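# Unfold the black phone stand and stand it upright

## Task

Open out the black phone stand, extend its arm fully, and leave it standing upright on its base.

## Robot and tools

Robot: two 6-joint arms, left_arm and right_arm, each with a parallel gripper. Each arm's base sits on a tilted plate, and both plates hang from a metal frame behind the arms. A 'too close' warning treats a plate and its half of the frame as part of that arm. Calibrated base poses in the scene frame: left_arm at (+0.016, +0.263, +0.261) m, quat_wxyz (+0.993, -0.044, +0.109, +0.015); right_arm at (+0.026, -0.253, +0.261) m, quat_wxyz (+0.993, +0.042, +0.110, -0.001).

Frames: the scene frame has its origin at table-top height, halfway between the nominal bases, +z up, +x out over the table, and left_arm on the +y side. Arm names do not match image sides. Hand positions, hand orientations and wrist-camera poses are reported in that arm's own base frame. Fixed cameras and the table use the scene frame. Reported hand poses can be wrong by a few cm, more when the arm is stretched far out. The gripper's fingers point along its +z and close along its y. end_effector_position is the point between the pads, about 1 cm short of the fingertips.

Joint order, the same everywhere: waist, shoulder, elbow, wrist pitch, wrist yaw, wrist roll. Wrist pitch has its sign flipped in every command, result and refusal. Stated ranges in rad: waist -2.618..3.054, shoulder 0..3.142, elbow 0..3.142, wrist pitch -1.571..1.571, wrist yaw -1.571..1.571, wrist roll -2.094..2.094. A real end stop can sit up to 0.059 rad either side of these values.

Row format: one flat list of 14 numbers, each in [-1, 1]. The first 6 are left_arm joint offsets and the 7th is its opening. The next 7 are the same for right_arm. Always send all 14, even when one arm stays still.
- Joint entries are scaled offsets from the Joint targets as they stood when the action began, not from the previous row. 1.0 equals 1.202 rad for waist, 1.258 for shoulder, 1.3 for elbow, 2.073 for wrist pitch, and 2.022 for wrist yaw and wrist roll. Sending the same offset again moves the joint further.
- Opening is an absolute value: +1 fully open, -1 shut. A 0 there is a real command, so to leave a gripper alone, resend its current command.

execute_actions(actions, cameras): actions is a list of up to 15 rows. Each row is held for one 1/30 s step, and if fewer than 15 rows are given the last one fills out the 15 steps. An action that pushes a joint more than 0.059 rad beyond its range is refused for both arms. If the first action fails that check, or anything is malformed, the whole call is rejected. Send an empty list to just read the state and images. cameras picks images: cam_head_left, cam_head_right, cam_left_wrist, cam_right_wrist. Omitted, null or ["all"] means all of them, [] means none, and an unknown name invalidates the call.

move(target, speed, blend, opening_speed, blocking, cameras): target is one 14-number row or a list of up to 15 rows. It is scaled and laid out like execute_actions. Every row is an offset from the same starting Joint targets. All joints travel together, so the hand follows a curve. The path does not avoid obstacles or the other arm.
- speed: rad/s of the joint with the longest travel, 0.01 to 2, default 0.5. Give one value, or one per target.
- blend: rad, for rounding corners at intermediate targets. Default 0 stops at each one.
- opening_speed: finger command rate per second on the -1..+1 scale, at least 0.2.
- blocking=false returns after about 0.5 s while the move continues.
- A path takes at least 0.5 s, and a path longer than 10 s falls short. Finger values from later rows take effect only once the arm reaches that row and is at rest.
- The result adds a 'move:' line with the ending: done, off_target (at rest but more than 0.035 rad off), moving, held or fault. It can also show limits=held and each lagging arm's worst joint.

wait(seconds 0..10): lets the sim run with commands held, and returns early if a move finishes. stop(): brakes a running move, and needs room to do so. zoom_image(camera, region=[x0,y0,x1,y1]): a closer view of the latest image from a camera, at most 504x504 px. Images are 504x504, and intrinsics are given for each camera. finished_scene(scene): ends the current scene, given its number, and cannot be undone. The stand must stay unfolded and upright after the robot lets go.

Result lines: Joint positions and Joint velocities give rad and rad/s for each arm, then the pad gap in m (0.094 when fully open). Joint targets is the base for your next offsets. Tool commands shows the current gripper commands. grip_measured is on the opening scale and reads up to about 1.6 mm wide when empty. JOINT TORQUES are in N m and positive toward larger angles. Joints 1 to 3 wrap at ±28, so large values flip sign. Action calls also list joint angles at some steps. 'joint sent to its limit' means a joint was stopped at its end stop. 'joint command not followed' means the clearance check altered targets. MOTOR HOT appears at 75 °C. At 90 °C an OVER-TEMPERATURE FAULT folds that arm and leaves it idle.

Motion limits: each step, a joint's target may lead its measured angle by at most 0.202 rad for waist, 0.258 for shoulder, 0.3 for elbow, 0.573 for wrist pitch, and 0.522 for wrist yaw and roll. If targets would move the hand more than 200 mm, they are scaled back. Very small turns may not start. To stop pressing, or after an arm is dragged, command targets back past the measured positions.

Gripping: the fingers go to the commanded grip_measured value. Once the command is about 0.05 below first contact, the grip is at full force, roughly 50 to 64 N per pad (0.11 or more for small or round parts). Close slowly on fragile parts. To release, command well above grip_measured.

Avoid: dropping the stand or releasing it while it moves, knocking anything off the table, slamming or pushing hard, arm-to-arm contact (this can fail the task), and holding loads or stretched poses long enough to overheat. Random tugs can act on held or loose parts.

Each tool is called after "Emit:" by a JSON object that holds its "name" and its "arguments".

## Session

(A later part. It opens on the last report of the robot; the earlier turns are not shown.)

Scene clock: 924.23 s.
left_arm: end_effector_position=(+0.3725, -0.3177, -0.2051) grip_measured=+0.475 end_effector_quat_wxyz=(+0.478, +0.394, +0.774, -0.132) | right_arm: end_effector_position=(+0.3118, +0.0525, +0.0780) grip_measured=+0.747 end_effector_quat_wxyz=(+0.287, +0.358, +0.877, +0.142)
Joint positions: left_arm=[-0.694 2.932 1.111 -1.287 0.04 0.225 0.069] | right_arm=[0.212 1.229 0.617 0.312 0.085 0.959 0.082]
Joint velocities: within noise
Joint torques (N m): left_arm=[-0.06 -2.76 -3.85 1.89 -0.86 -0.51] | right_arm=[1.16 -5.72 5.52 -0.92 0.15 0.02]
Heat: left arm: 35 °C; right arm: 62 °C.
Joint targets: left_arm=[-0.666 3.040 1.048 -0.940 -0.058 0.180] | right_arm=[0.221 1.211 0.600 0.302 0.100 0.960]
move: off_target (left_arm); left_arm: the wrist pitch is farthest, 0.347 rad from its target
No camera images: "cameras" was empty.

Emit:
{"name": "wait", "arguments": {"seconds": 10, "cameras": []}}

Emit:
{"name": "wait", "arguments": {"seconds": 10, "cameras": []}}

Emit:
{"name": "move", "arguments": {"target": [[0,0,0,0,0,0,-1,0.0441,0.744,0.6346,0.1717,0.0198,0.0821,0.75],[0,0,0,0,0,0,-1,0.0216,0.89,0.6415,0.095,0.0173,0.0687,0.75]], "speed": [0.7,0.25], "cameras": ["cam_right_wrist"]}}

Scene clock: 952.37 s.
left_arm: end_effector_position=(+0.3725, -0.3177, -0.2051) grip_measured=+0.475 end_effector_quat_wxyz=(+0.478, +0.394, +0.774, -0.132) | right_arm: end_effector_position=(+0.3120, +0.0526, +0.0781) grip_measured=+0.747 end_effector_quat_wxyz=(+0.287, +0.358, +0.877, +0.142)
Joint positions: left_arm=[-0.694 2.932 1.111 -1.287 0.04 0.225 0.069] | right_arm=[0.212 1.229 0.617 0.311 0.085 0.959 0.082]
Joint velocities: within noise
Joint torques (N m): left_arm=[0.1 -2.96 -3.82 1.83 -0.91 -0.45] | right_arm=[1.31 -5.78 5.49 -0.98 0.15 0.03]
Heat: left arm: 34 °C; right arm: 52 °C.
Joint targets: left_arm=[-0.666 3.040 1.048 -0.940 -0.058 0.180] | right_arm=[0.221 1.211 0.600 0.302 0.100 0.960]
Tool commands: left_gripper/opening=-1.0 right_gripper/opening=+0.75
wait: 10.00 s; at rest from the start
No camera images: "cameras" was empty.

Scene clock: 962.37 s.
left_arm: end_effector_position=(+0.3725, -0.3177, -0.2051) grip_measured=+0.475 end_effector_quat_wxyz=(+0.478, +0.394, +0.774, -0.132) | right_arm: end_effector_position=(+0.3120, +0.0526, +0.0781) grip_measured=+0.747 end_effector_quat_wxyz=(+0.287, +0.358, +0.877, +0.142)
Joint positions: left_arm=[-0.694 2.932 1.111 -1.287 0.04 0.225 0.069] | right_arm=[0.212 1.229 0.617 0.311 0.085 0.959 0.082]
Joint velocities: within noise
Joint torques (N m): left_arm=[-0.01 -2.78 -3.78 1.84 -0.95 -0.51] | right_arm=[1.29 -5.64 5.45 -0.96 0.19 0]
Heat: left arm: 34 °C; right arm: 51 °C.
Joint targets: left_arm=[-0.666 3.040 1.048 -0.940 -0.058 0.180] | right_arm=[0.221 1.211 0.600 0.302 0.100 0.960]
Tool commands: left_gripper/opening=-1.0 right_gripper/opening=+0.75
wait: 10.00 s; at rest by 0.17 s
No camera images: "cameras" was empty.

Scene clock: 965.23 s.
left_arm: end_effector_position=(+0.3725, -0.3177, -0.2051) grip_measured=+0.475 end_effector_quat_wxyz=(+0.478, +0.394, +0.774, -0.132) | right_arm: end_effector_position=(+0.4311, +0.0902, -0.0799) grip_measured=+0.747 end_effector_quat_wxyz=(+0.105, +0.416, +0.903, +0.007)
Joint positions: left_arm=[-0.694 2.932 1.111 -1.287 0.04 0.225 0.069] | right_arm=[0.253 2.301 1.416 0.512 0.122 1.106 0.082]
Joint velocities: within noise
Joint torques (N m): left_arm=[-0.23 -2.8 -3.86 1.86 -0.89 -0.48] | right_arm=[0.98 -9.06 6.54 -0.19 0.15 -0.11]
Heat: left arm: 34 °C; right arm: 51 °C.
Joint targets: left_arm=[-0.666 3.040 1.048 -0.940 -0.058 0.180] | right_arm=[0.247 2.330 1.434 0.499 0.135 1.099]
move: off_target (left_arm); left_arm: the wrist pitch is farthest, 0.347 rad from its target
Images, in order (width x height): cam_right_wrist 504x504.

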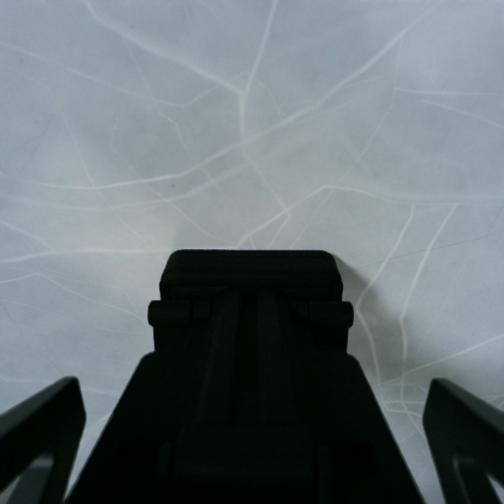

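Emit:
{"name": "move", "arguments": {"target": [[0,0,0,0,0,0,-1,-0.002,0.027,0.0,-0.015,0,0.0,0.75],[0,0,0,0,0,0,-1,-0.002,0.027,0.0,-0.015,0,0.0,-1]], "speed": 0.12, "opening_speed": 0.8, "cameras": ["cam_left_wrist","cam_right_wrist"]}}

Scene clock: 972.57 s.
left_arm: end_effector_position=(+0.3725, -0.3177, -0.2051) grip_measured=+0.475 end_effector_quat_wxyz=(+0.478, +0.395, +0.773, -0.131) | right_arm: end_effector_position=(+0.4334, +0.0908, -0.0908) grip_measured=+0.312 end_effector_quat_wxyz=(+0.107, +0.416, +0.903, +0.008)
Joint positions: left_arm=[-0.694 2.932 1.111 -1.287 0.04 0.228 0.069] | right_arm=[0.253 2.331 1.416 0.478 0.122 1.105 0.062]
Joint velocities: within noise
Joint torques (N m): left_arm=[-0.17 -2.73 -3.88 1.81 -0.88 -0.53] | right_arm=[1.01 -8.95 6.32 -0.19 0.19 -0.08]
Heat: left arm: 34 °C; right arm: 52 °C.
Joint targets: left_arm=[-0.666 3.040 1.048 -0.940 -0.058 0.180] | right_arm=[0.244 2.364 1.434 0.468 0.135 1.099]
move: off_target (left_arm); left_arm: the wrist pitch is farthest, 0.347 rad from its target
Images, in order (width x height): cam_left_wrist 504x504, cam_right_wrist 504x504.

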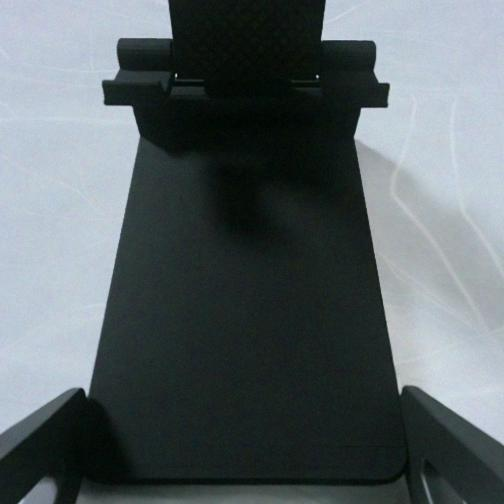

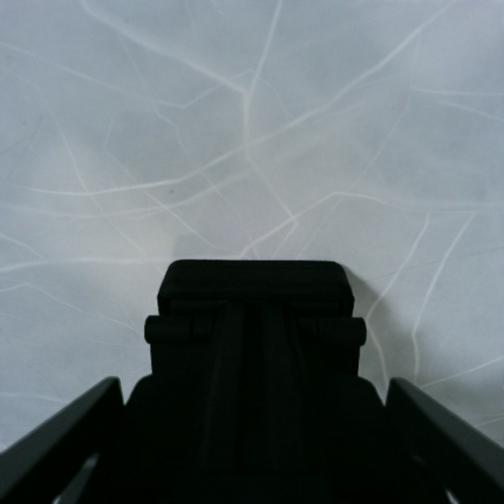

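Emit:
{"name": "move", "arguments": {"target": [[0,0,0,0.04,0,0,-1,0.008,-0.13,-0.008,0.02,-0.005,0.005,-1]], "speed": 0.15, "cameras": ["cam_left_wrist","cam_right_wrist"]}}

Scene clock: 979.40 s.
left_arm: end_effector_position=(+0.3722, -0.3175, -0.2058) grip_measured=+0.475 end_effector_quat_wxyz=(+0.476, +0.392, +0.776, -0.133) | right_arm: end_effector_position=(+0.4277, +0.0991, -0.0783) grip_measured=+0.312 end_effector_quat_wxyz=(+0.094, +0.411, +0.907, +0.018)
Joint positions: left_arm=[-0.694 2.932 1.111 -1.284 0.04 0.22 0.069] | right_arm=[0.262 2.295 1.416 0.523 0.091 1.105 0.062]
Joint velocities: within noise
Joint torques (N m): left_arm=[0.05 -2.91 -3.81 2.7 -0.9 -0.42] | right_arm=[0.87 -18.39 5.53 -0.16 0.38 0.02]
Heat: left arm: 34 °C; right arm: 54 °C.
Joint targets: left_arm=[-0.666 3.040 1.048 -0.857 -0.058 0.180] | right_arm=[0.254 2.200 1.423 0.509 0.125 1.110]
move: off_target (left_arm, right_arm); left_arm: the wrist pitch is farthest, 0.427 rad from its target; right_arm: the shoulder is farthest, 0.094 rad from its target
Images, in order (width x height): cam_left_wrist 504x504, cam_right_wrist 504x504.

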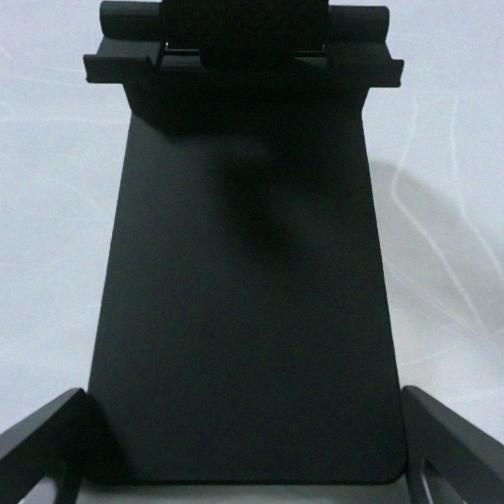

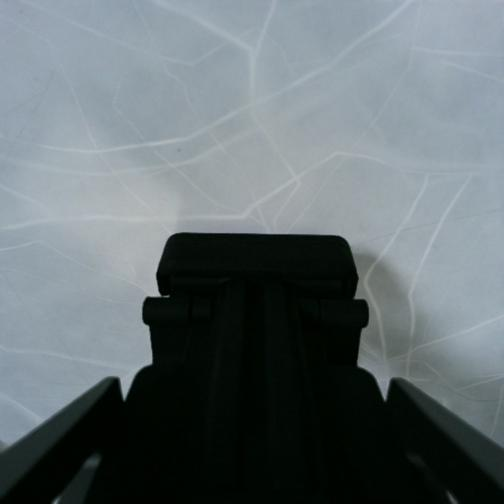

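Emit:
{"name": "move", "arguments": {"target": [[-0.02,-0.0596,0.0554,-0.1944,0.046,0.0173,-1,0,0.105,0.0,-0.02,0,0,-1],[-0.02,-0.0596,0.0554,-0.1944,0.046,0.0173,0.95,0,0.105,0.0,-0.02,0,0,-1]], "speed": 0.2, "opening_speed": 1, "cameras": ["cam_left_wrist","cam_right_wrist"]}}

Scene clock: 1014.67 s.
left_arm: end_effector_position=(+0.3766, -0.3247, -0.1975) grip_measured=+0.948 end_effector_quat_wxyz=(+0.492, +0.394, +0.764, -0.139) | right_arm: end_effector_position=(+0.4352, +0.0980, -0.0810) grip_measured=+0.312 end_effector_quat_wxyz=(+0.109, +0.412, +0.905, +0.021)
Joint positions: left_arm=[-0.696 2.932 1.125 -1.308 0.048 0.227 0.092] | right_arm=[0.262 2.306 1.416 0.485 0.106 1.105 0.062]
Joint velocities: within noise
Joint torques (N m): left_arm=[-1.88 -9.17 0.61 -1.26 -0.02 -0.1] | right_arm=[0.96 -9.39 5.48 -0.27 0.21 0.01]
Heat: left arm: 34 °C; right arm: 63 °C.
Joint targets: left_arm=[-0.689 2.965 1.120 -1.260 0.035 0.215] | right_arm=[0.254 2.333 1.423 0.468 0.125 1.110]
move: off_target (left_arm); target 2's new numbers were sent with left_arm's wrist pitch 0.050 rad from that target; left_arm: the wrist pitch is farthest, 0.048 rad from its target
Images, in order (width x height): cam_left_wrist 504x504, cam_right_wrist 504x504.

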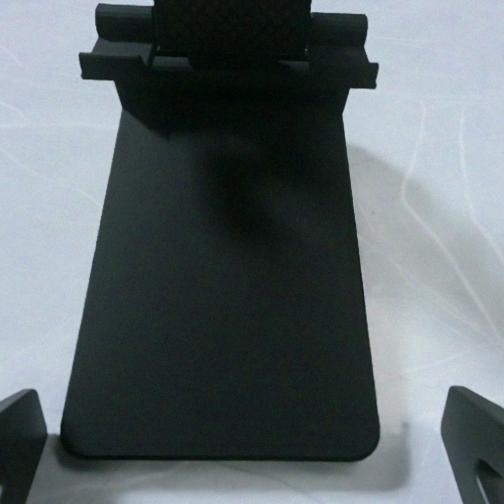

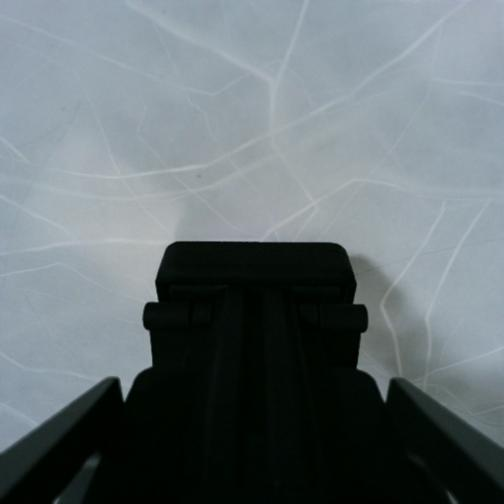

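Emit:
{"name": "move", "arguments": {"target": [[0.0166,-0.01,0,0,0,0,0.95,0,0.025,0.0,-0.01,0,0,-1],[-0.0033,-0.0238,0.1038,0.0724,-0.0025,-0.003,0.95,0,0.025,0.0,-0.01,0,0,-1]], "speed": 0.12, "cameras": ["cam_left_wrist","cam_head_left"]}}

Scene clock: 1028.97 s.
left_arm: end_effector_position=(+0.4050, -0.3413, -0.1931) grip_measured=+0.948 end_effector_quat_wxyz=(+0.498, +0.387, +0.764, -0.133) | right_arm: end_effector_position=(+0.4364, +0.0980, -0.0875) grip_measured=+0.312 end_effector_quat_wxyz=(+0.110, +0.412, +0.904, +0.021)
Joint positions: left_arm=[-0.69 2.932 1.248 -1.197 0.035 0.225 0.092] | right_arm=[0.262 2.323 1.416 0.466 0.107 1.105 0.062]
Joint velocities: within noise
Joint torques (N m): left_arm=[-2.85 -12.72 2.37 -0.96 0.06 -0.16] | right_arm=[0.92 -8.46 5.44 -0.28 0.22 0.03]
Heat: left arm: 37 °C; right arm: 58 °C.
Joint targets: left_arm=[-0.694 2.935 1.255 -1.110 0.030 0.209] | right_arm=[0.254 2.364 1.423 0.447 0.125 1.110]
move: off_target (left_arm, right_arm); left_arm: the wrist pitch is farthest, 0.087 rad from its target; right_arm: the shoulder is farthest, 0.041 rad from its target
Images, in order (width x height): cam_head_left 504x504, cam_left_wrist 504x504.

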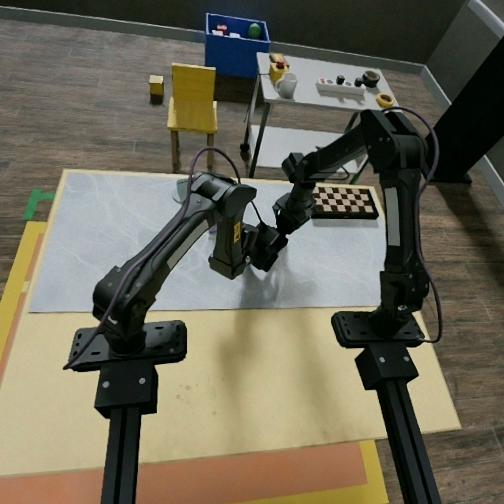

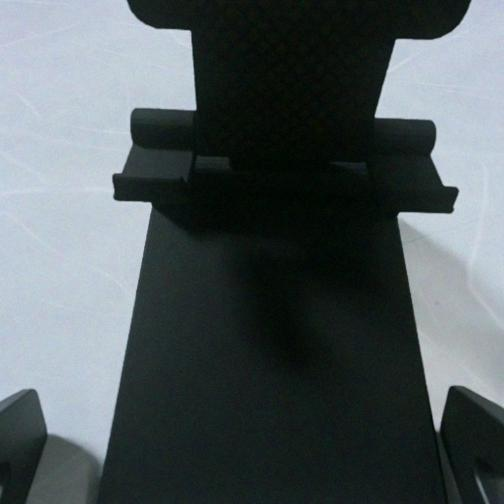

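Emit:
{"name": "move", "arguments": {"target": [[-0.02,-0.005,0,0,0,0.015,0.95,0,0,0.0,0,0,0,-1],[-0.0358,0.0079,0.1038,0.0627,-0.0015,0.018,0.95,0,0,0,0,0,0,-1]], "speed": 0.12, "cameras": ["cam_left_wrist","cam_head_left"]}}

Scene clock: 1037.67 s.
left_arm: end_effector_position=(+0.4190, -0.3707, -0.1928) grip_measured=+0.948 end_effector_quat_wxyz=(+0.487, +0.405, +0.763, -0.126) | right_arm: end_effector_position=(+0.4364, +0.0980, -0.0875) grip_measured=+0.312 end_effector_quat_wxyz=(+0.110, +0.412, +0.904, +0.021)
Joint positions: left_arm=[-0.72 2.932 1.382 -1.035 0.018 0.246 0.092] | right_arm=[0.262 2.323 1.416 0.466 0.107 1.105 0.062]
Joint velocities: within noise
Joint torques (N m): left_arm=[-4 -12.62 3.03 -1.21 0.22 -0.02] | right_arm=[0.96 -8.31 5.53 -0.31 0.2 0.03]
Heat: left arm: 39 °C; right arm: 56 °C.
Joint targets: left_arm=[-0.737 2.945 1.390 -0.980 0.027 0.245] | right_arm=[0.254 2.364 1.423 0.447 0.125 1.110]
move: off_target (left_arm, right_arm); left_arm: the wrist pitch is farthest, 0.055 rad from its target; right_arm: the shoulder is farthest, 0.041 rad from its target
Images, in order (width x height): cam_head_left 504x504, cam_left_wrist 504x504.

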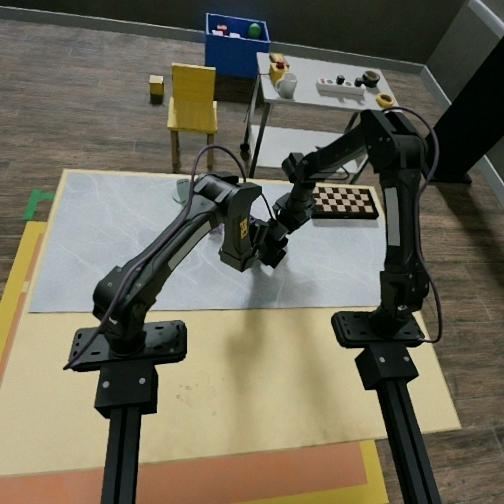

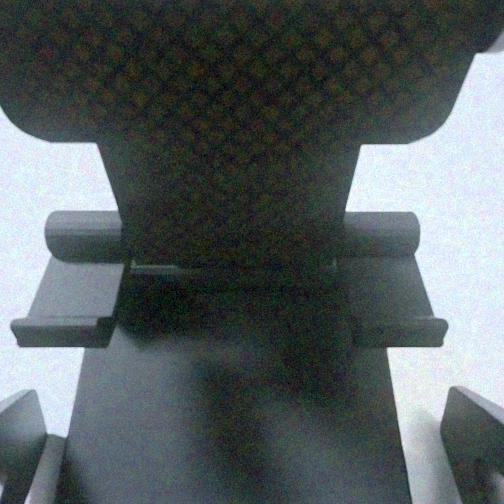

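Emit:
{"name": "move", "arguments": {"target": [[-0.006,-0.002,0.045,0.026,0,0.0,0.9,0,0,0.0,0,0,0,-1],[-0.006,-0.002,0.045,0.026,0,0.0,0.2,0,0,0.0,0,0,0,-1]], "speed": 0.1, "opening_speed": 0.5, "cameras": ["cam_left_wrist","cam_right_wrist"]}}

Scene clock: 1044.97 s.
left_arm: end_effector_position=(+0.4277, -0.3797, -0.1916) grip_measured=+0.493 end_effector_quat_wxyz=(+0.483, +0.406, +0.767, -0.119) | right_arm: end_effector_position=(+0.4364, +0.0980, -0.0875) grip_measured=+0.312 end_effector_quat_wxyz=(+0.110, +0.412, +0.904, +0.021)
Joint positions: left_arm=[-0.727 2.932 1.44 -0.962 0.001 0.247 0.07] | right_arm=[0.262 2.323 1.416 0.466 0.107 1.105 0.062]
Joint velocities: within noise
Joint torques (N m): left_arm=[-4.15 -13.29 3.28 -1.38 0.39 -0.02] | right_arm=[1.03 -8.4 5.42 -0.29 0.17 -0.02]
Heat: left arm: 40 °C; right arm: 55 °C.
Joint targets: left_arm=[-0.744 2.943 1.449 -0.926 0.027 0.246] | right_arm=[0.254 2.364 1.423 0.447 0.125 1.110]
move: off_target (left_arm, right_arm); target 2's new numbers were sent with left_arm's wrist pitch 0.038 rad from that target; left_arm: the wrist pitch is farthest, 0.036 rad from its target; right_arm: the shoulder is farthest, 0.041 rad from its target
Images, in order (width x height): cam_left_wrist 504x504, cam_right_wrist 504x504.

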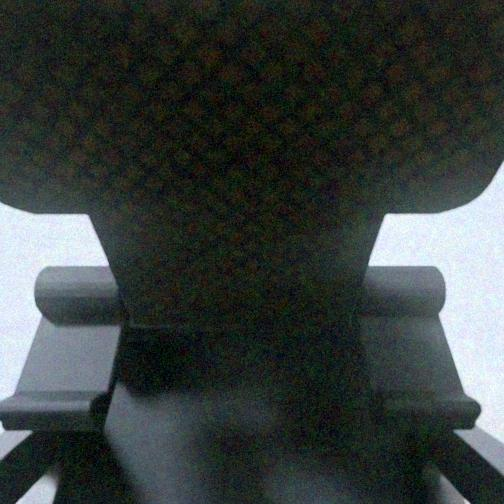

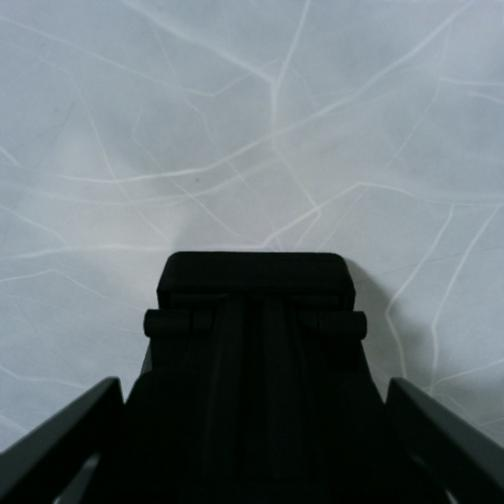

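Emit:
{"name": "move", "arguments": {"target": [[0,0,0,0,0,0,-1,0,0,0,0,0,0,-1],[0,0.02,0,0.2,0,0.0,-1,0,0,0.0,0,0,0,-1],[0,0.02,0,0.2,0,0.0,-1,0.005,-0.13,0.0,0.015,-0.005,0.0,-1]], "speed": [0.3,0.4,0.2], "cameras": ["cam_left_wrist","cam_right_wrist"]}}

Scene clock: 1052.30 s.
left_arm: end_effector_position=(+0.4255, -0.3871, -0.1944) grip_measured=+0.493 end_effector_quat_wxyz=(+0.439, +0.423, +0.784, -0.119) | right_arm: end_effector_position=(+0.4369, +0.0911, -0.0796) grip_measured=+0.312 end_effector_quat_wxyz=(+0.116, +0.421, +0.899, +0.013)
Joint positions: left_arm=[-0.733 2.892 1.481 -0.784 0.022 0.244 0.07] | right_arm=[0.254 2.304 1.416 0.487 0.128 1.118 0.062]
Joint velocities: within noise
Joint torques (N m): left_arm=[-3.89 -8.05 0.88 1.17 0.12 0.02] | right_arm=[2.03 -19.06 5.57 -0.15 -0.14 -0.11]
Heat: left arm: 41 °C; right arm: 56 °C.
Joint targets: left_arm=[-0.744 2.967 1.449 -0.511 0.027 0.246] | right_arm=[0.260 2.201 1.423 0.478 0.114 1.110]
move: off_target (left_arm, right_arm); left_arm: the wrist pitch is farthest, 0.273 rad from its target; right_arm: the shoulder is farthest, 0.103 rad from its target
Images, in order (width x height): cam_left_wrist 504x504, cam_right_wrist 504x504.

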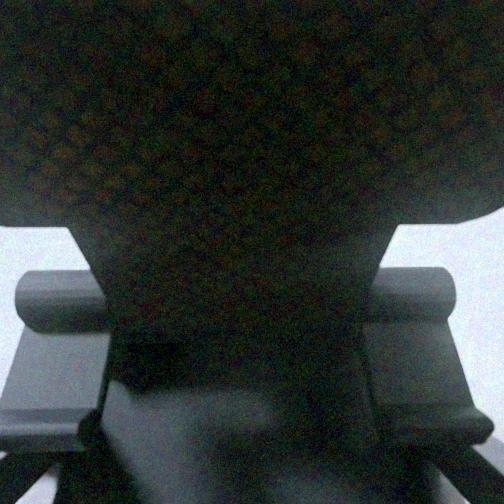

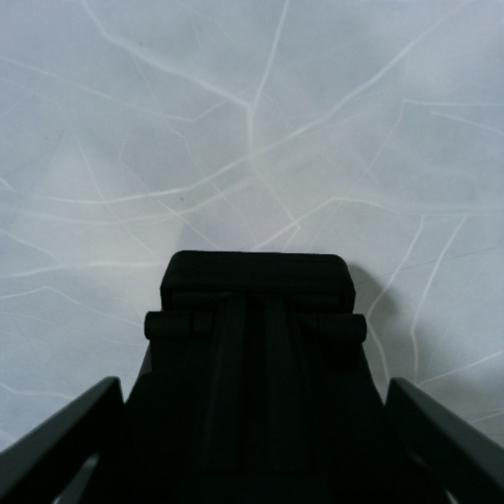

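Emit:
{"name": "move", "arguments": {"target": [[0,0.0,0,0.08,0,0.0,-1,0.0,-0.06,0.0,0.015,0,0.0,-1]], "speed": 0.2, "cameras": ["cam_left_wrist","cam_right_wrist"]}}

Scene clock: 1057.13 s.
left_arm: end_effector_position=(+0.4224, -0.3845, -0.1992) grip_measured=+0.493 end_effector_quat_wxyz=(+0.412, +0.429, +0.796, -0.113) | right_arm: end_effector_position=(+0.4341, +0.0902, -0.0536) grip_measured=+0.312 end_effector_quat_wxyz=(+0.119, +0.424, +0.898, +0.015)
Joint positions: left_arm=[-0.733 2.875 1.492 -0.694 0.023 0.246 0.07] | right_arm=[0.254 2.232 1.409 0.543 0.129 1.123 0.062]
Joint velocities: within noise
Joint torques (N m): left_arm=[-3.78 -6.79 0.09 2.01 0.16 -0.01] | right_arm=[1.84 -19.28 6.48 -0.48 -0.15 -0.16]
Heat: left arm: 40 °C; right arm: 65 °C.
Joint targets: left_arm=[-0.744 2.967 1.449 -0.345 0.027 0.246] | right_arm=[0.260 2.125 1.423 0.509 0.114 1.110]
move: off_target (left_arm, right_arm); left_arm: the wrist pitch is farthest, 0.349 rad from its target; right_arm: the shoulder is farthest, 0.106 rad from its target
Images, in order (width x height): cam_left_wrist 504x504, cam_right_wrist 504x504.

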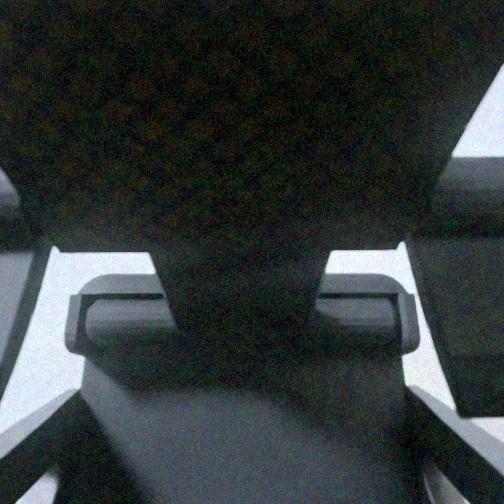

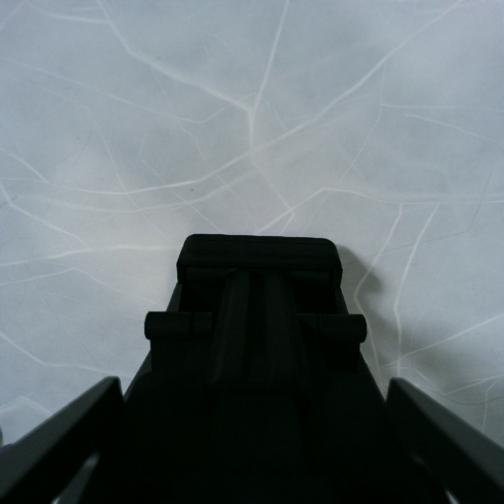

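Emit:
{"name": "move", "arguments": {"target": [[0,0.0,0,0.0,0,0.0,-1,0.02,-0.13,0.0,0.055,0,0.02,-1]], "speed": 0.3, "cameras": ["cam_left_wrist","cam_right_wrist"]}}

Scene clock: 1062.43 s.
left_arm: end_effector_position=(+0.4235, -0.3963, -0.1874) grip_measured=+0.493 end_effector_quat_wxyz=(+0.424, +0.436, +0.784, -0.123) | right_arm: end_effector_position=(+0.4244, +0.0852, -0.0033) grip_measured=+0.312 end_effector_quat_wxyz=(+0.131, +0.436, +0.890, +0.016)
Joint positions: left_arm=[-0.742 2.862 1.5 -0.704 0.038 0.254 0.07] | right_arm=[0.256 2.091 1.398 0.656 0.146 1.151 0.062]
Joint velocities: within noise
Joint torques (N m): left_arm=[-3.03 -5.72 -0.43 2.1 0 -0.03] | right_arm=[3.78 -20.66 8.02 -0.43 -0.38 -0.02]
Heat: left arm: 39 °C; right arm: 71 °C.
Joint targets: left_arm=[-0.744 2.968 1.449 -0.345 0.027 0.246] | right_arm=[0.284 1.962 1.423 0.623 0.114 1.150]
move: off_target (left_arm, right_arm); left_arm: the wrist pitch is farthest, 0.359 rad from its target; right_arm: the shoulder is farthest, 0.130 rad from its target
Images, in order (width x height): cam_left_wrist 504x504, cam_right_wrist 504x504.

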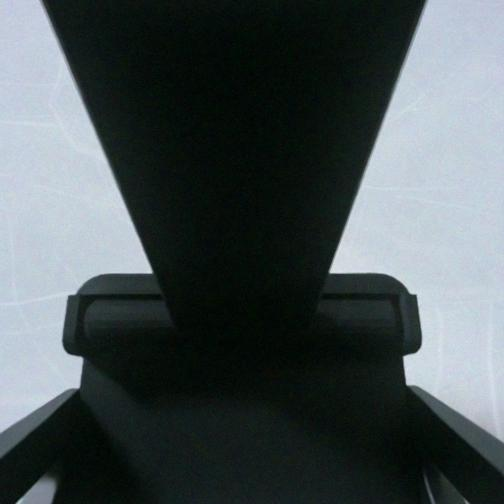

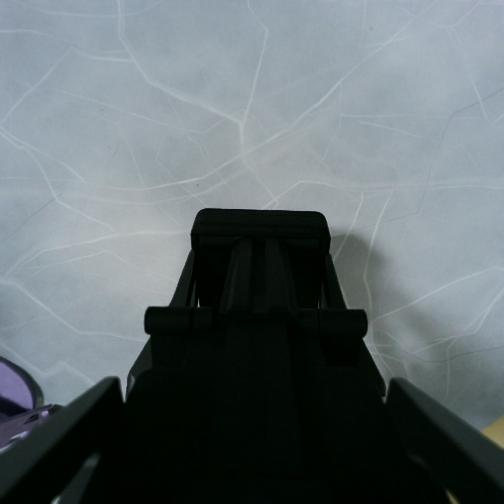

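Emit:
{"name": "move", "arguments": {"target": [[0,0.0,0,-0.1,0,0.0,-1,0.0,0.1,0.0,0.0,0,0,-1]], "speed": 0.3, "cameras": ["cam_left_wrist","cam_head_left"]}}

Emit:
{"name": "zoom_image", "arguments": {"camera": "cam_head_left", "region": [220, 180, 340, 290]}}

Scene clock: 1068.03 s.
left_arm: end_effector_position=(+0.4247, -0.3971, -0.1853) grip_measured=+0.493 end_effector_quat_wxyz=(+0.441, +0.431, +0.777, -0.128) | right_arm: end_effector_position=(+0.4219, +0.0882, -0.0078) grip_measured=+0.312 end_effector_quat_wxyz=(+0.126, +0.433, +0.892, +0.013)
Joint positions: left_arm=[-0.742 2.875 1.49 -0.768 0.037 0.251 0.07] | right_arm=[0.263 2.102 1.398 0.658 0.145 1.152 0.062]
Joint velocities: within noise
Joint torques (N m): left_arm=[-3.11 -6.56 0.14 0.54 0.03 -0.06] | right_arm=[3.19 -11.75 8.02 -0.45 -0.34 -0.08]
Heat: left arm: 38 °C; right arm: 79 °C. Fold the right arm in close to its base, or ease its load, before you think long.
Joint targets: left_arm=[-0.744 2.968 1.449 -0.553 0.027 0.245] | right_arm=[0.284 2.088 1.423 0.623 0.114 1.150]
MOTOR HOT: the shoulder of the right arm reports 79 °C; the controller's stop level is 90 °C. To cool a motor, set the load down, stop pushing, or move to a pose that needs little force.
move: off_target (left_arm); left_arm: the wrist pitch is farthest, 0.216 rad from its target
Images, in order (width x height): cam_head_left 504x504, cam_left_wrist 504x504.

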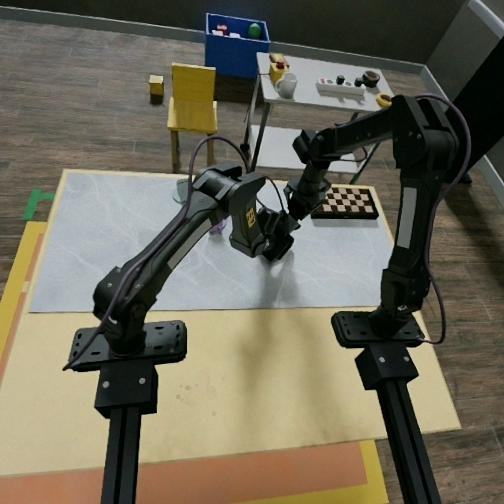

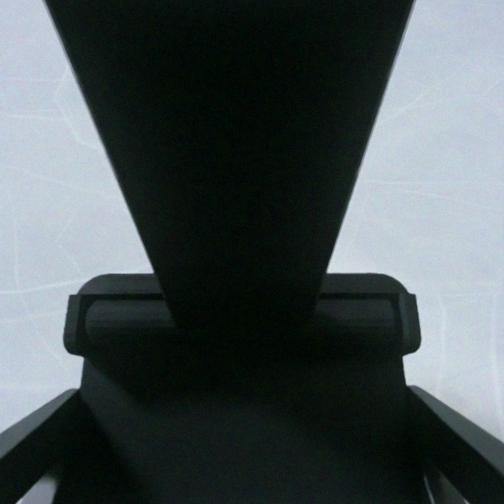

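Scaled by 4.200 from the camera's 504x504 image, which has a finer 720x720 frame.

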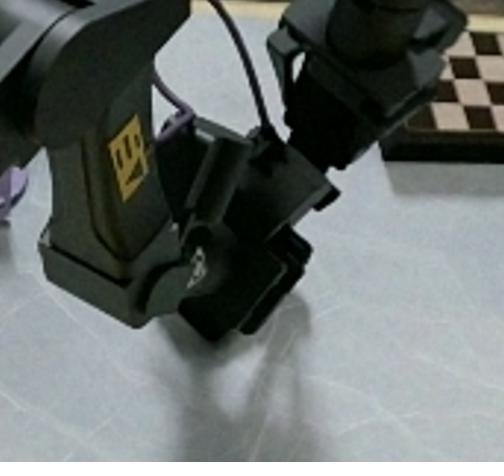

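Emit:
{"name": "move", "arguments": {"target": [[0,0.0,0,0,0,0.0,-1,0,0,0,0,0,0,0.9],[0,0.0,0,0,0,0.0,-1,0.0,-0.12,-0.05,0.0,0,0,0.9],[0,0,0,0.0,0,0,-1,-0.1,-0.7,-0.8,-0.2,0,0,0.9]], "speed": [0.5,0.4,0.8], "opening_speed": 2}}

Scene clock: 1076.63 s.
left_arm: end_effector_position=(+0.4197, -0.3903, -0.1969) grip_measured=+0.493 end_effector_quat_wxyz=(+0.428, +0.437, +0.782, -0.118) | right_arm: end_effector_position=(+0.2634, +0.0253, +0.0128) grip_measured=+0.898 end_effector_quat_wxyz=(+0.238, +0.468, +0.843, +0.114)
Joint positions: left_arm=[-0.742 2.886 1.484 -0.751 0.029 0.262 0.07] | right_arm=[0.171 1.225 0.396 0.219 0.117 1.152 0.089]
Joint velocities: within noise
Joint torques (N m): left_arm=[-3.08 -7.42 0.73 0.38 0.09 -0.17] | right_arm=[-0.12 -4.89 4.71 -0.78 -0.02 -0.03]
Heat: left arm: 38 °C; right arm: 75 °C. Fold the right arm in close to its base, or ease its load, before you think long.
Joint targets: left_arm=[-0.744 2.968 1.449 -0.553 0.027 0.245] | right_arm=[0.164 1.207 0.383 0.209 0.114 1.150]
MOTOR HOT: still on. The shoulder of the right arm reports 75 °C.
move: off_target (left_arm); left_arm: the wrist pitch is farthest, 0.198 rad from its target

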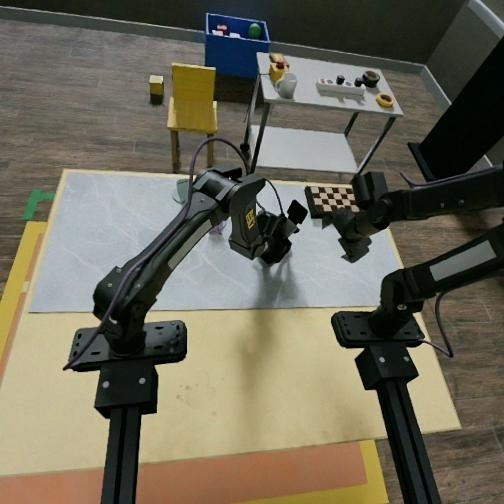

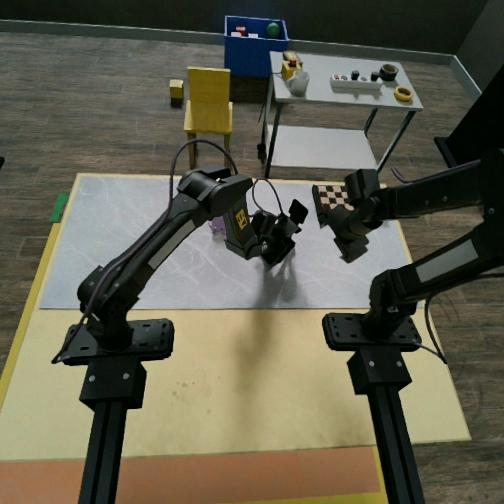

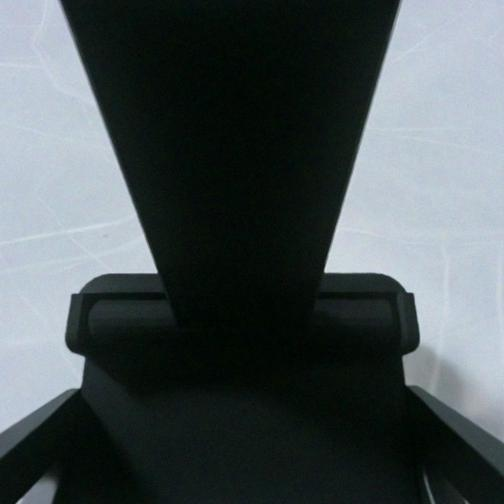

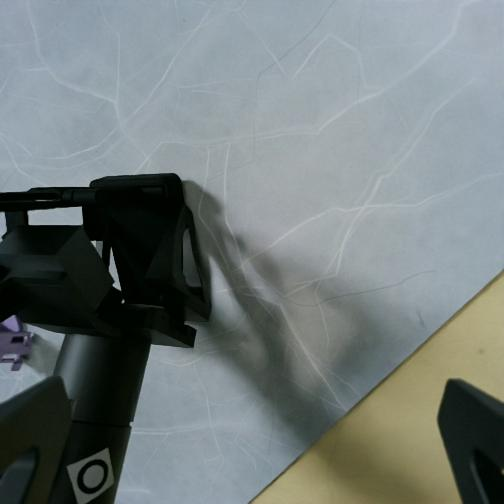

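Emit:
{"name": "wait", "arguments": {"seconds": 10, "cameras": []}}

Emit:
{"name": "move", "arguments": {"target": [[0,0,0,0,0,0,-1,0.133,0.582,0.8466,0.3482,0.0173,0.0445,0.8]], "speed": 0.6, "cameras": ["cam_right_wrist","cam_head_right"]}}

Scene clock: 1135.00 s.
left_arm: end_effector_position=(+0.4197, -0.3903, -0.1969) grip_measured=+0.493 end_effector_quat_wxyz=(+0.428, +0.437, +0.782, -0.118) | right_arm: end_effector_position=(+0.2636, +0.0254, +0.0129) grip_measured=+0.898 end_effector_quat_wxyz=(+0.239, +0.468, +0.843, +0.114)
Joint positions: left_arm=[-0.742 2.886 1.484 -0.751 0.029 0.262 0.07] | right_arm=[0.171 1.225 0.396 0.218 0.117 1.152 0.089]
Joint velocities: within noise
Joint torques (N m): left_arm=[-3.02 -7.42 0.65 0.37 0.09 -0.14] | right_arm=[-0.2 -4.85 4.86 -0.74 -0.02 -0.06]
Heat: left arm: 36 °C; right arm: 53 °C.
Joint targets: left_arm=[-0.744 2.968 1.449 -0.553 0.027 0.245] | right_arm=[0.164 1.207 0.383 0.209 0.114 1.150]
Tool commands: left_gripper/opening=-1.0 right_gripper/opening=+0.9
MOTOR HOT: cleared for the motors of the right arm.
wait: 10.00 s; at rest from the start
No camera images: "cameras" was empty.

Scene clock: 1137.63 s.
left_arm: end_effector_position=(+0.4197, -0.3903, -0.1969) grip_measured=+0.493 end_effector_quat_wxyz=(+0.428, +0.437, +0.782, -0.118) | right_arm: end_effector_position=(+0.3934, +0.1047, +0.0741) grip_measured=+0.803 end_effector_quat_wxyz=(+0.122, +0.446, +0.886, +0.027)
Joint positions: left_arm=[-0.742 2.886 1.484 -0.751 0.029 0.262 0.07] | right_arm=[0.315 1.909 1.46 0.909 0.132 1.233 0.085]
Joint velocities: within noise
Joint torques (N m): left_arm=[-3.08 -7.73 0.61 0.42 0.1 -0.21] | right_arm=[2.1 -7.71 8.61 0.03 0.22 0.03]
Heat: left arm: 36 °C; right arm: 53 °C.
Joint targets: left_arm=[-0.744 2.968 1.449 -0.553 0.027 0.245] | right_arm=[0.324 1.939 1.484 0.931 0.149 1.240]
move: off_target (left_arm); left_arm: the wrist pitch is farthest, 0.198 rad from its target
Images, in order (width x height): cam_head_right 504x504, cam_right_wrist 504x504.

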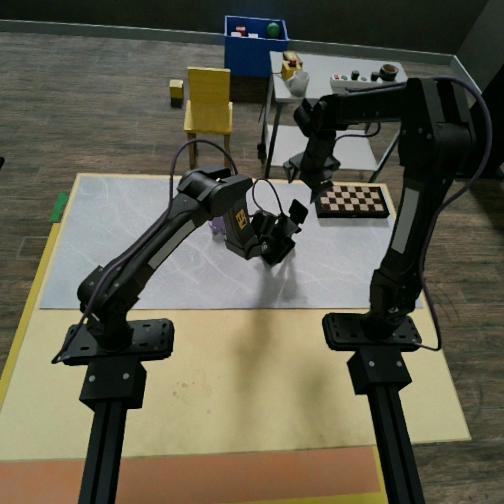

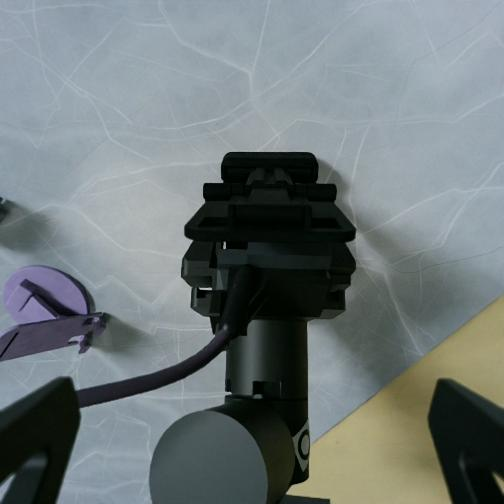

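Emit:
{"name": "move", "arguments": {"target": [[0,0,0,0,0,0,-1,-0.0541,0.0533,0,-0.0362,-0.0059,-0.0282,0.8],[0,0,0,0,0,0,-1,-0.074,0.168,-0.0523,-0.14,-0.0084,-0.04,0.8]], "speed": 0.25, "cameras": ["cam_right_wrist"]}}

Scene clock: 1154.93 s.
left_arm: end_effector_position=(+0.4197, -0.3903, -0.1969) grip_measured=+0.493 end_effector_quat_wxyz=(+0.428, +0.437, +0.782, -0.118) | right_arm: end_effector_position=(+0.4318, +0.0834, -0.0072) grip_measured=+0.803 end_effector_quat_wxyz=(+0.127, +0.449, +0.884, +0.021)
Joint positions: left_arm=[-0.742 2.886 1.484 -0.751 0.029 0.263 0.07] | right_arm=[0.242 2.122 1.431 0.659 0.133 1.166 0.085]
Joint velocities: within noise
Joint torques (N m): left_arm=[-3.07 -7.45 0.61 0.42 0.07 -0.18] | right_arm=[0.85 -8.76 4.57 -0.32 0 -0.14]
Heat: left arm: 36 °C; right arm: 54 °C.
Joint targets: left_arm=[-0.744 2.968 1.449 -0.553 0.027 0.246] | right_arm=[0.235 2.150 1.416 0.640 0.132 1.159]
move: off_target (left_arm); left_arm: the wrist pitch is farthest, 0.198 rad from its target
Images, in order (width x height): cam_right_wrist 504x504.

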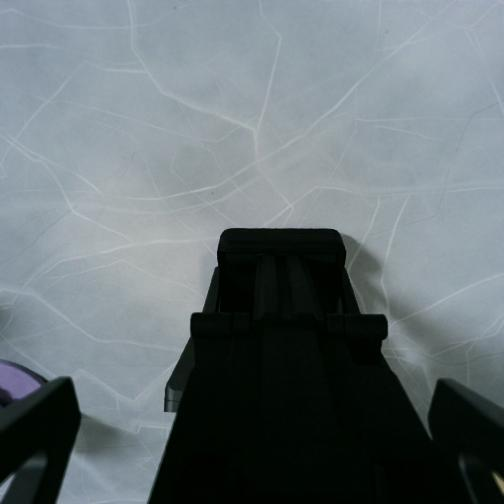

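Emit:
{"name": "move", "arguments": {"target": [[0,0,0,0,0,0,-1,-0.016,0.0,-0.042,-0.021,0,-0.006,0.8]], "speed": 0.12, "cameras": ["cam_right_wrist"]}}

Scene clock: 1162.17 s.
left_arm: end_effector_position=(+0.4197, -0.3903, -0.1969) grip_measured=+0.493 end_effector_quat_wxyz=(+0.428, +0.437, +0.782, -0.118) | right_arm: end_effector_position=(+0.4264, +0.0732, -0.0193) grip_measured=+0.803 end_effector_quat_wxyz=(+0.125, +0.452, +0.883, +0.018)
Joint positions: left_arm=[-0.742 2.886 1.484 -0.751 0.029 0.263 0.07] | right_arm=[0.222 2.122 1.378 0.61 0.133 1.154 0.085]
Joint velocities: within noise
Joint torques (N m): left_arm=[-3.06 -7.65 0.64 0.4 0.11 -0.15] | right_arm=[0.88 -8.68 4.19 -0.24 0.01 -0.11]
Heat: left arm: 36 °C; right arm: 54 °C.
Joint targets: left_arm=[-0.744 2.968 1.449 -0.553 0.027 0.246] | right_arm=[0.216 2.150 1.361 0.597 0.132 1.147]
move: off_target (left_arm); left_arm: the wrist pitch is farthest, 0.198 rad from its target
Images, in order (width x height): cam_right_wrist 504x504.

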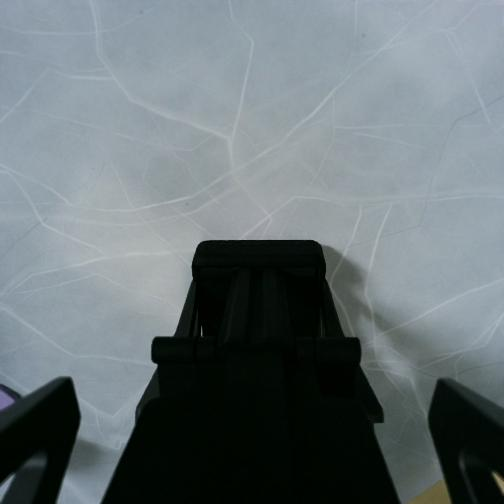

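Emit:
{"name": "move", "arguments": {"target": [[0,0,0,0,0,0,-1,0,0.0,0,0,0,0,0.0],[0,0,0,0,0,0,-1,0,0.0,0,0,0,0,-1.0]], "speed": 0.12, "opening_speed": 0.8, "cameras": ["cam_right_wrist"]}}

Emit:
{"name": "move", "arguments": {"target": [[0.0,-0.045,0.02,-0.09,0,0,-1,0,0,0,0,0,0,-1],[0.0,-0.045,0.02,-0.09,0,0,0.9,0,0,0,0,0,0,-1]], "speed": 0.3, "opening_speed": 1, "cameras": ["cam_left_wrist","cam_right_wrist"]}}

Scene clock: 1169.63 s.
left_arm: end_effector_position=(+0.4197, -0.3902, -0.1970) grip_measured=+0.493 end_effector_quat_wxyz=(+0.428, +0.438, +0.782, -0.117) | right_arm: end_effector_position=(+0.4269, +0.0734, -0.0192) grip_measured=+0.300 end_effector_quat_wxyz=(+0.126, +0.452, +0.883, +0.019)
Joint positions: left_arm=[-0.742 2.886 1.484 -0.751 0.029 0.265 0.07] | right_arm=[0.222 2.122 1.378 0.607 0.132 1.153 0.061]
Joint velocities: within noise
Joint torques (N m): left_arm=[-3.14 -7.42 0.46 0.39 0.08 -0.22] | right_arm=[0.79 -8.72 4.23 -0.24 0.01 -0.12]
Heat: left arm: 36 °C; right arm: 53 °C.
Joint targets: left_arm=[-0.744 2.968 1.449 -0.553 0.027 0.245] | right_arm=[0.216 2.150 1.361 0.597 0.132 1.147]
move: off_target (left_arm); left_arm: the wrist pitch is farthest, 0.198 rad from its target
Images, in order (width x height): cam_right_wrist 504x504.

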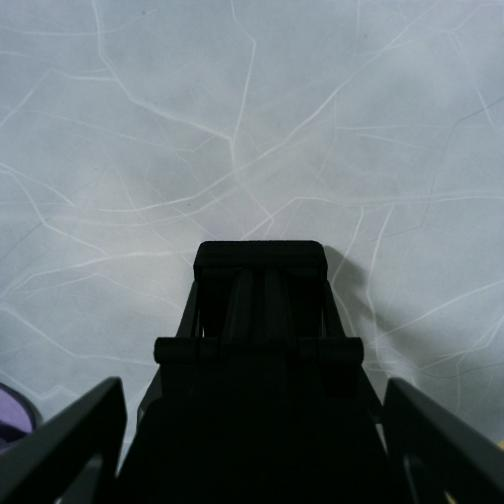

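Scene clock: 1172.67 s.
left_arm: end_effector_position=(+0.4209, -0.3930, -0.1932) grip_measured=+0.898 end_effector_quat_wxyz=(+0.435, +0.435, +0.779, -0.123) | right_arm: end_effector_position=(+0.4269, +0.0734, -0.0192) grip_measured=+0.300 end_effector_quat_wxyz=(+0.126, +0.452, +0.883, +0.019)
Joint positions: left_arm=[-0.742 2.886 1.484 -0.769 0.035 0.258 0.089] | right_arm=[0.222 2.122 1.378 0.607 0.132 1.153 0.061]
Joint velocities: within noise
Joint torques (N m): left_arm=[-3.1 -12.19 2.37 -1.31 0.07 -0.11] | right_arm=[0.84 -8.72 4.21 -0.25 0.02 -0.11]
Heat: left arm: 36 °C; right arm: 53 °C.
Joint targets: left_arm=[-0.744 2.911 1.475 -0.739 0.027 0.245] | right_arm=[0.216 2.150 1.361 0.597 0.133 1.147]
move: done
Images, in order (width x height): cam_left_wrist 504x504, cam_right_wrist 504x504.

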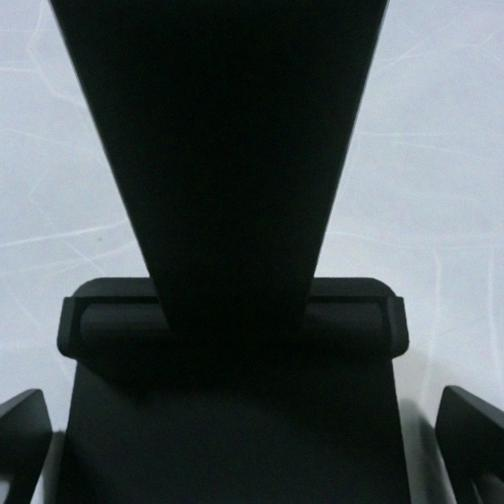

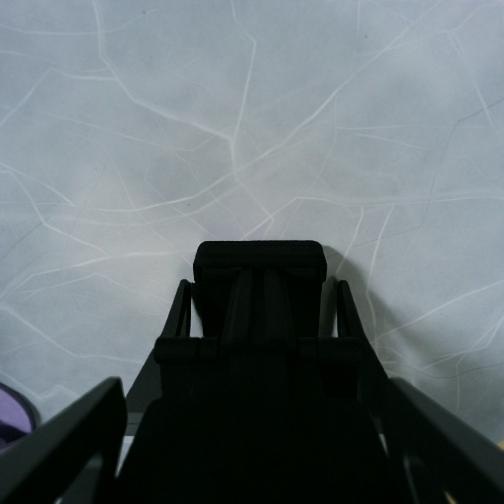

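Emit:
{"name": "move", "arguments": {"target": [[0,-0.1113,-0.1638,-0.0584,0.005,0,0.9,0,0,0,0,0,0,-1],[0.0067,-0.2083,-0.3162,-0.0955,0.008,0.0025,0.9,0,0,0,0,0,0,-1],[0.369,-0.98,-0.788,0.16,0.283,-0.27,0.5,0,0,0,0,0,0,-1]], "speed": [0.2,0.3,0.7], "blend": 0.04}}

Emit:
{"name": "zoom_image", "arguments": {"camera": "cam_head_left", "region": [220, 180, 340, 290]}}

Scene clock: 1187.43 s.
left_arm: end_effector_position=(+0.2956, -0.1955, +0.0101) grip_measured=+0.502 end_effector_quat_wxyz=(+0.259, +0.110, +0.889, -0.361) | right_arm: end_effector_position=(+0.4269, +0.0734, -0.0192) grip_measured=+0.300 end_effector_quat_wxyz=(+0.126, +0.451, +0.883, +0.018)
Joint positions: left_arm=[-0.307 1.695 0.46 -0.424 0.583 -0.299 0.071] | right_arm=[0.222 2.122 1.378 0.607 0.132 1.152 0.061]
Joint velocities: within noise
Joint torques (N m): left_arm=[-0.61 -9.05 2.52 -1.07 0.46 -0.01] | right_arm=[0.76 -8.7 4.29 -0.24 0.06 -0.1]
Heat: left arm: 39 °C; right arm: 53 °C.
Joint targets: left_arm=[-0.300 1.678 0.450 -0.407 0.599 -0.300] | right_arm=[0.216 2.150 1.361 0.597 0.133 1.147]
move: done

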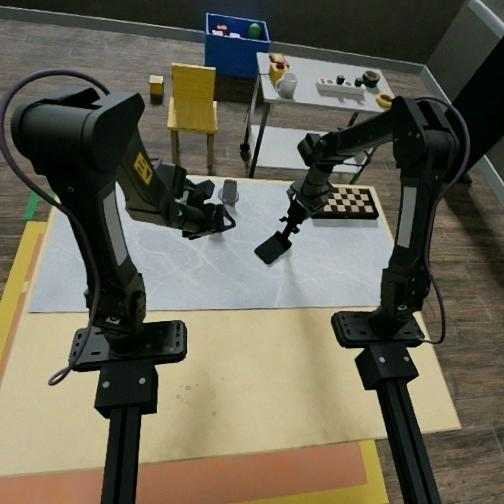

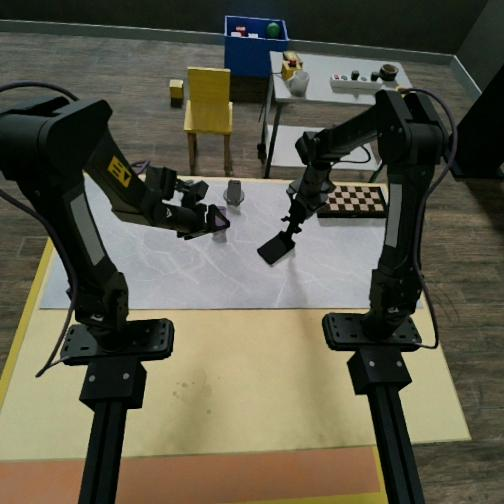

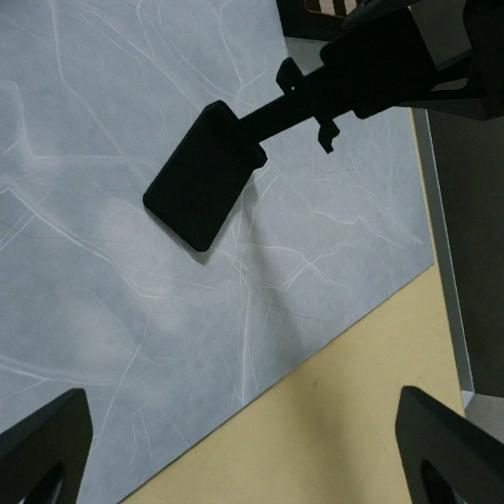

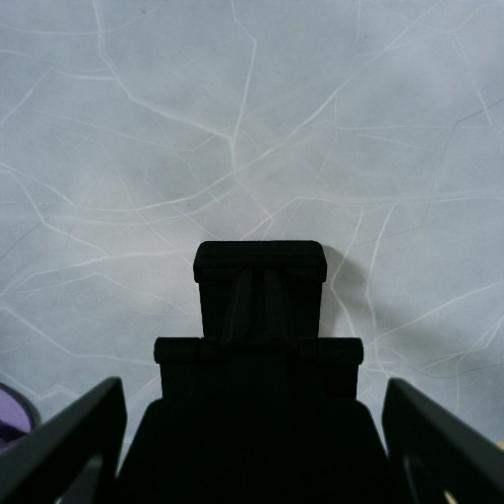

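Scaled by 4.200 from the camera's 504x504 image, which has a finer 720x720 frame.

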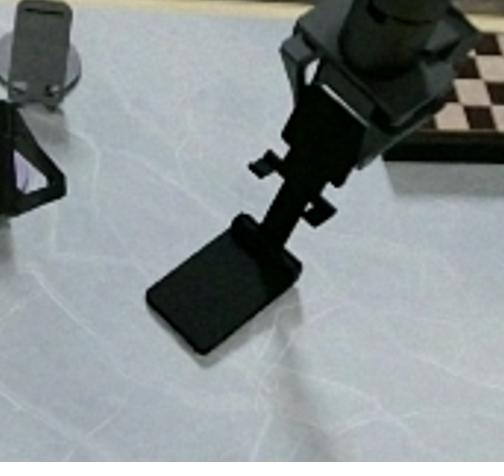

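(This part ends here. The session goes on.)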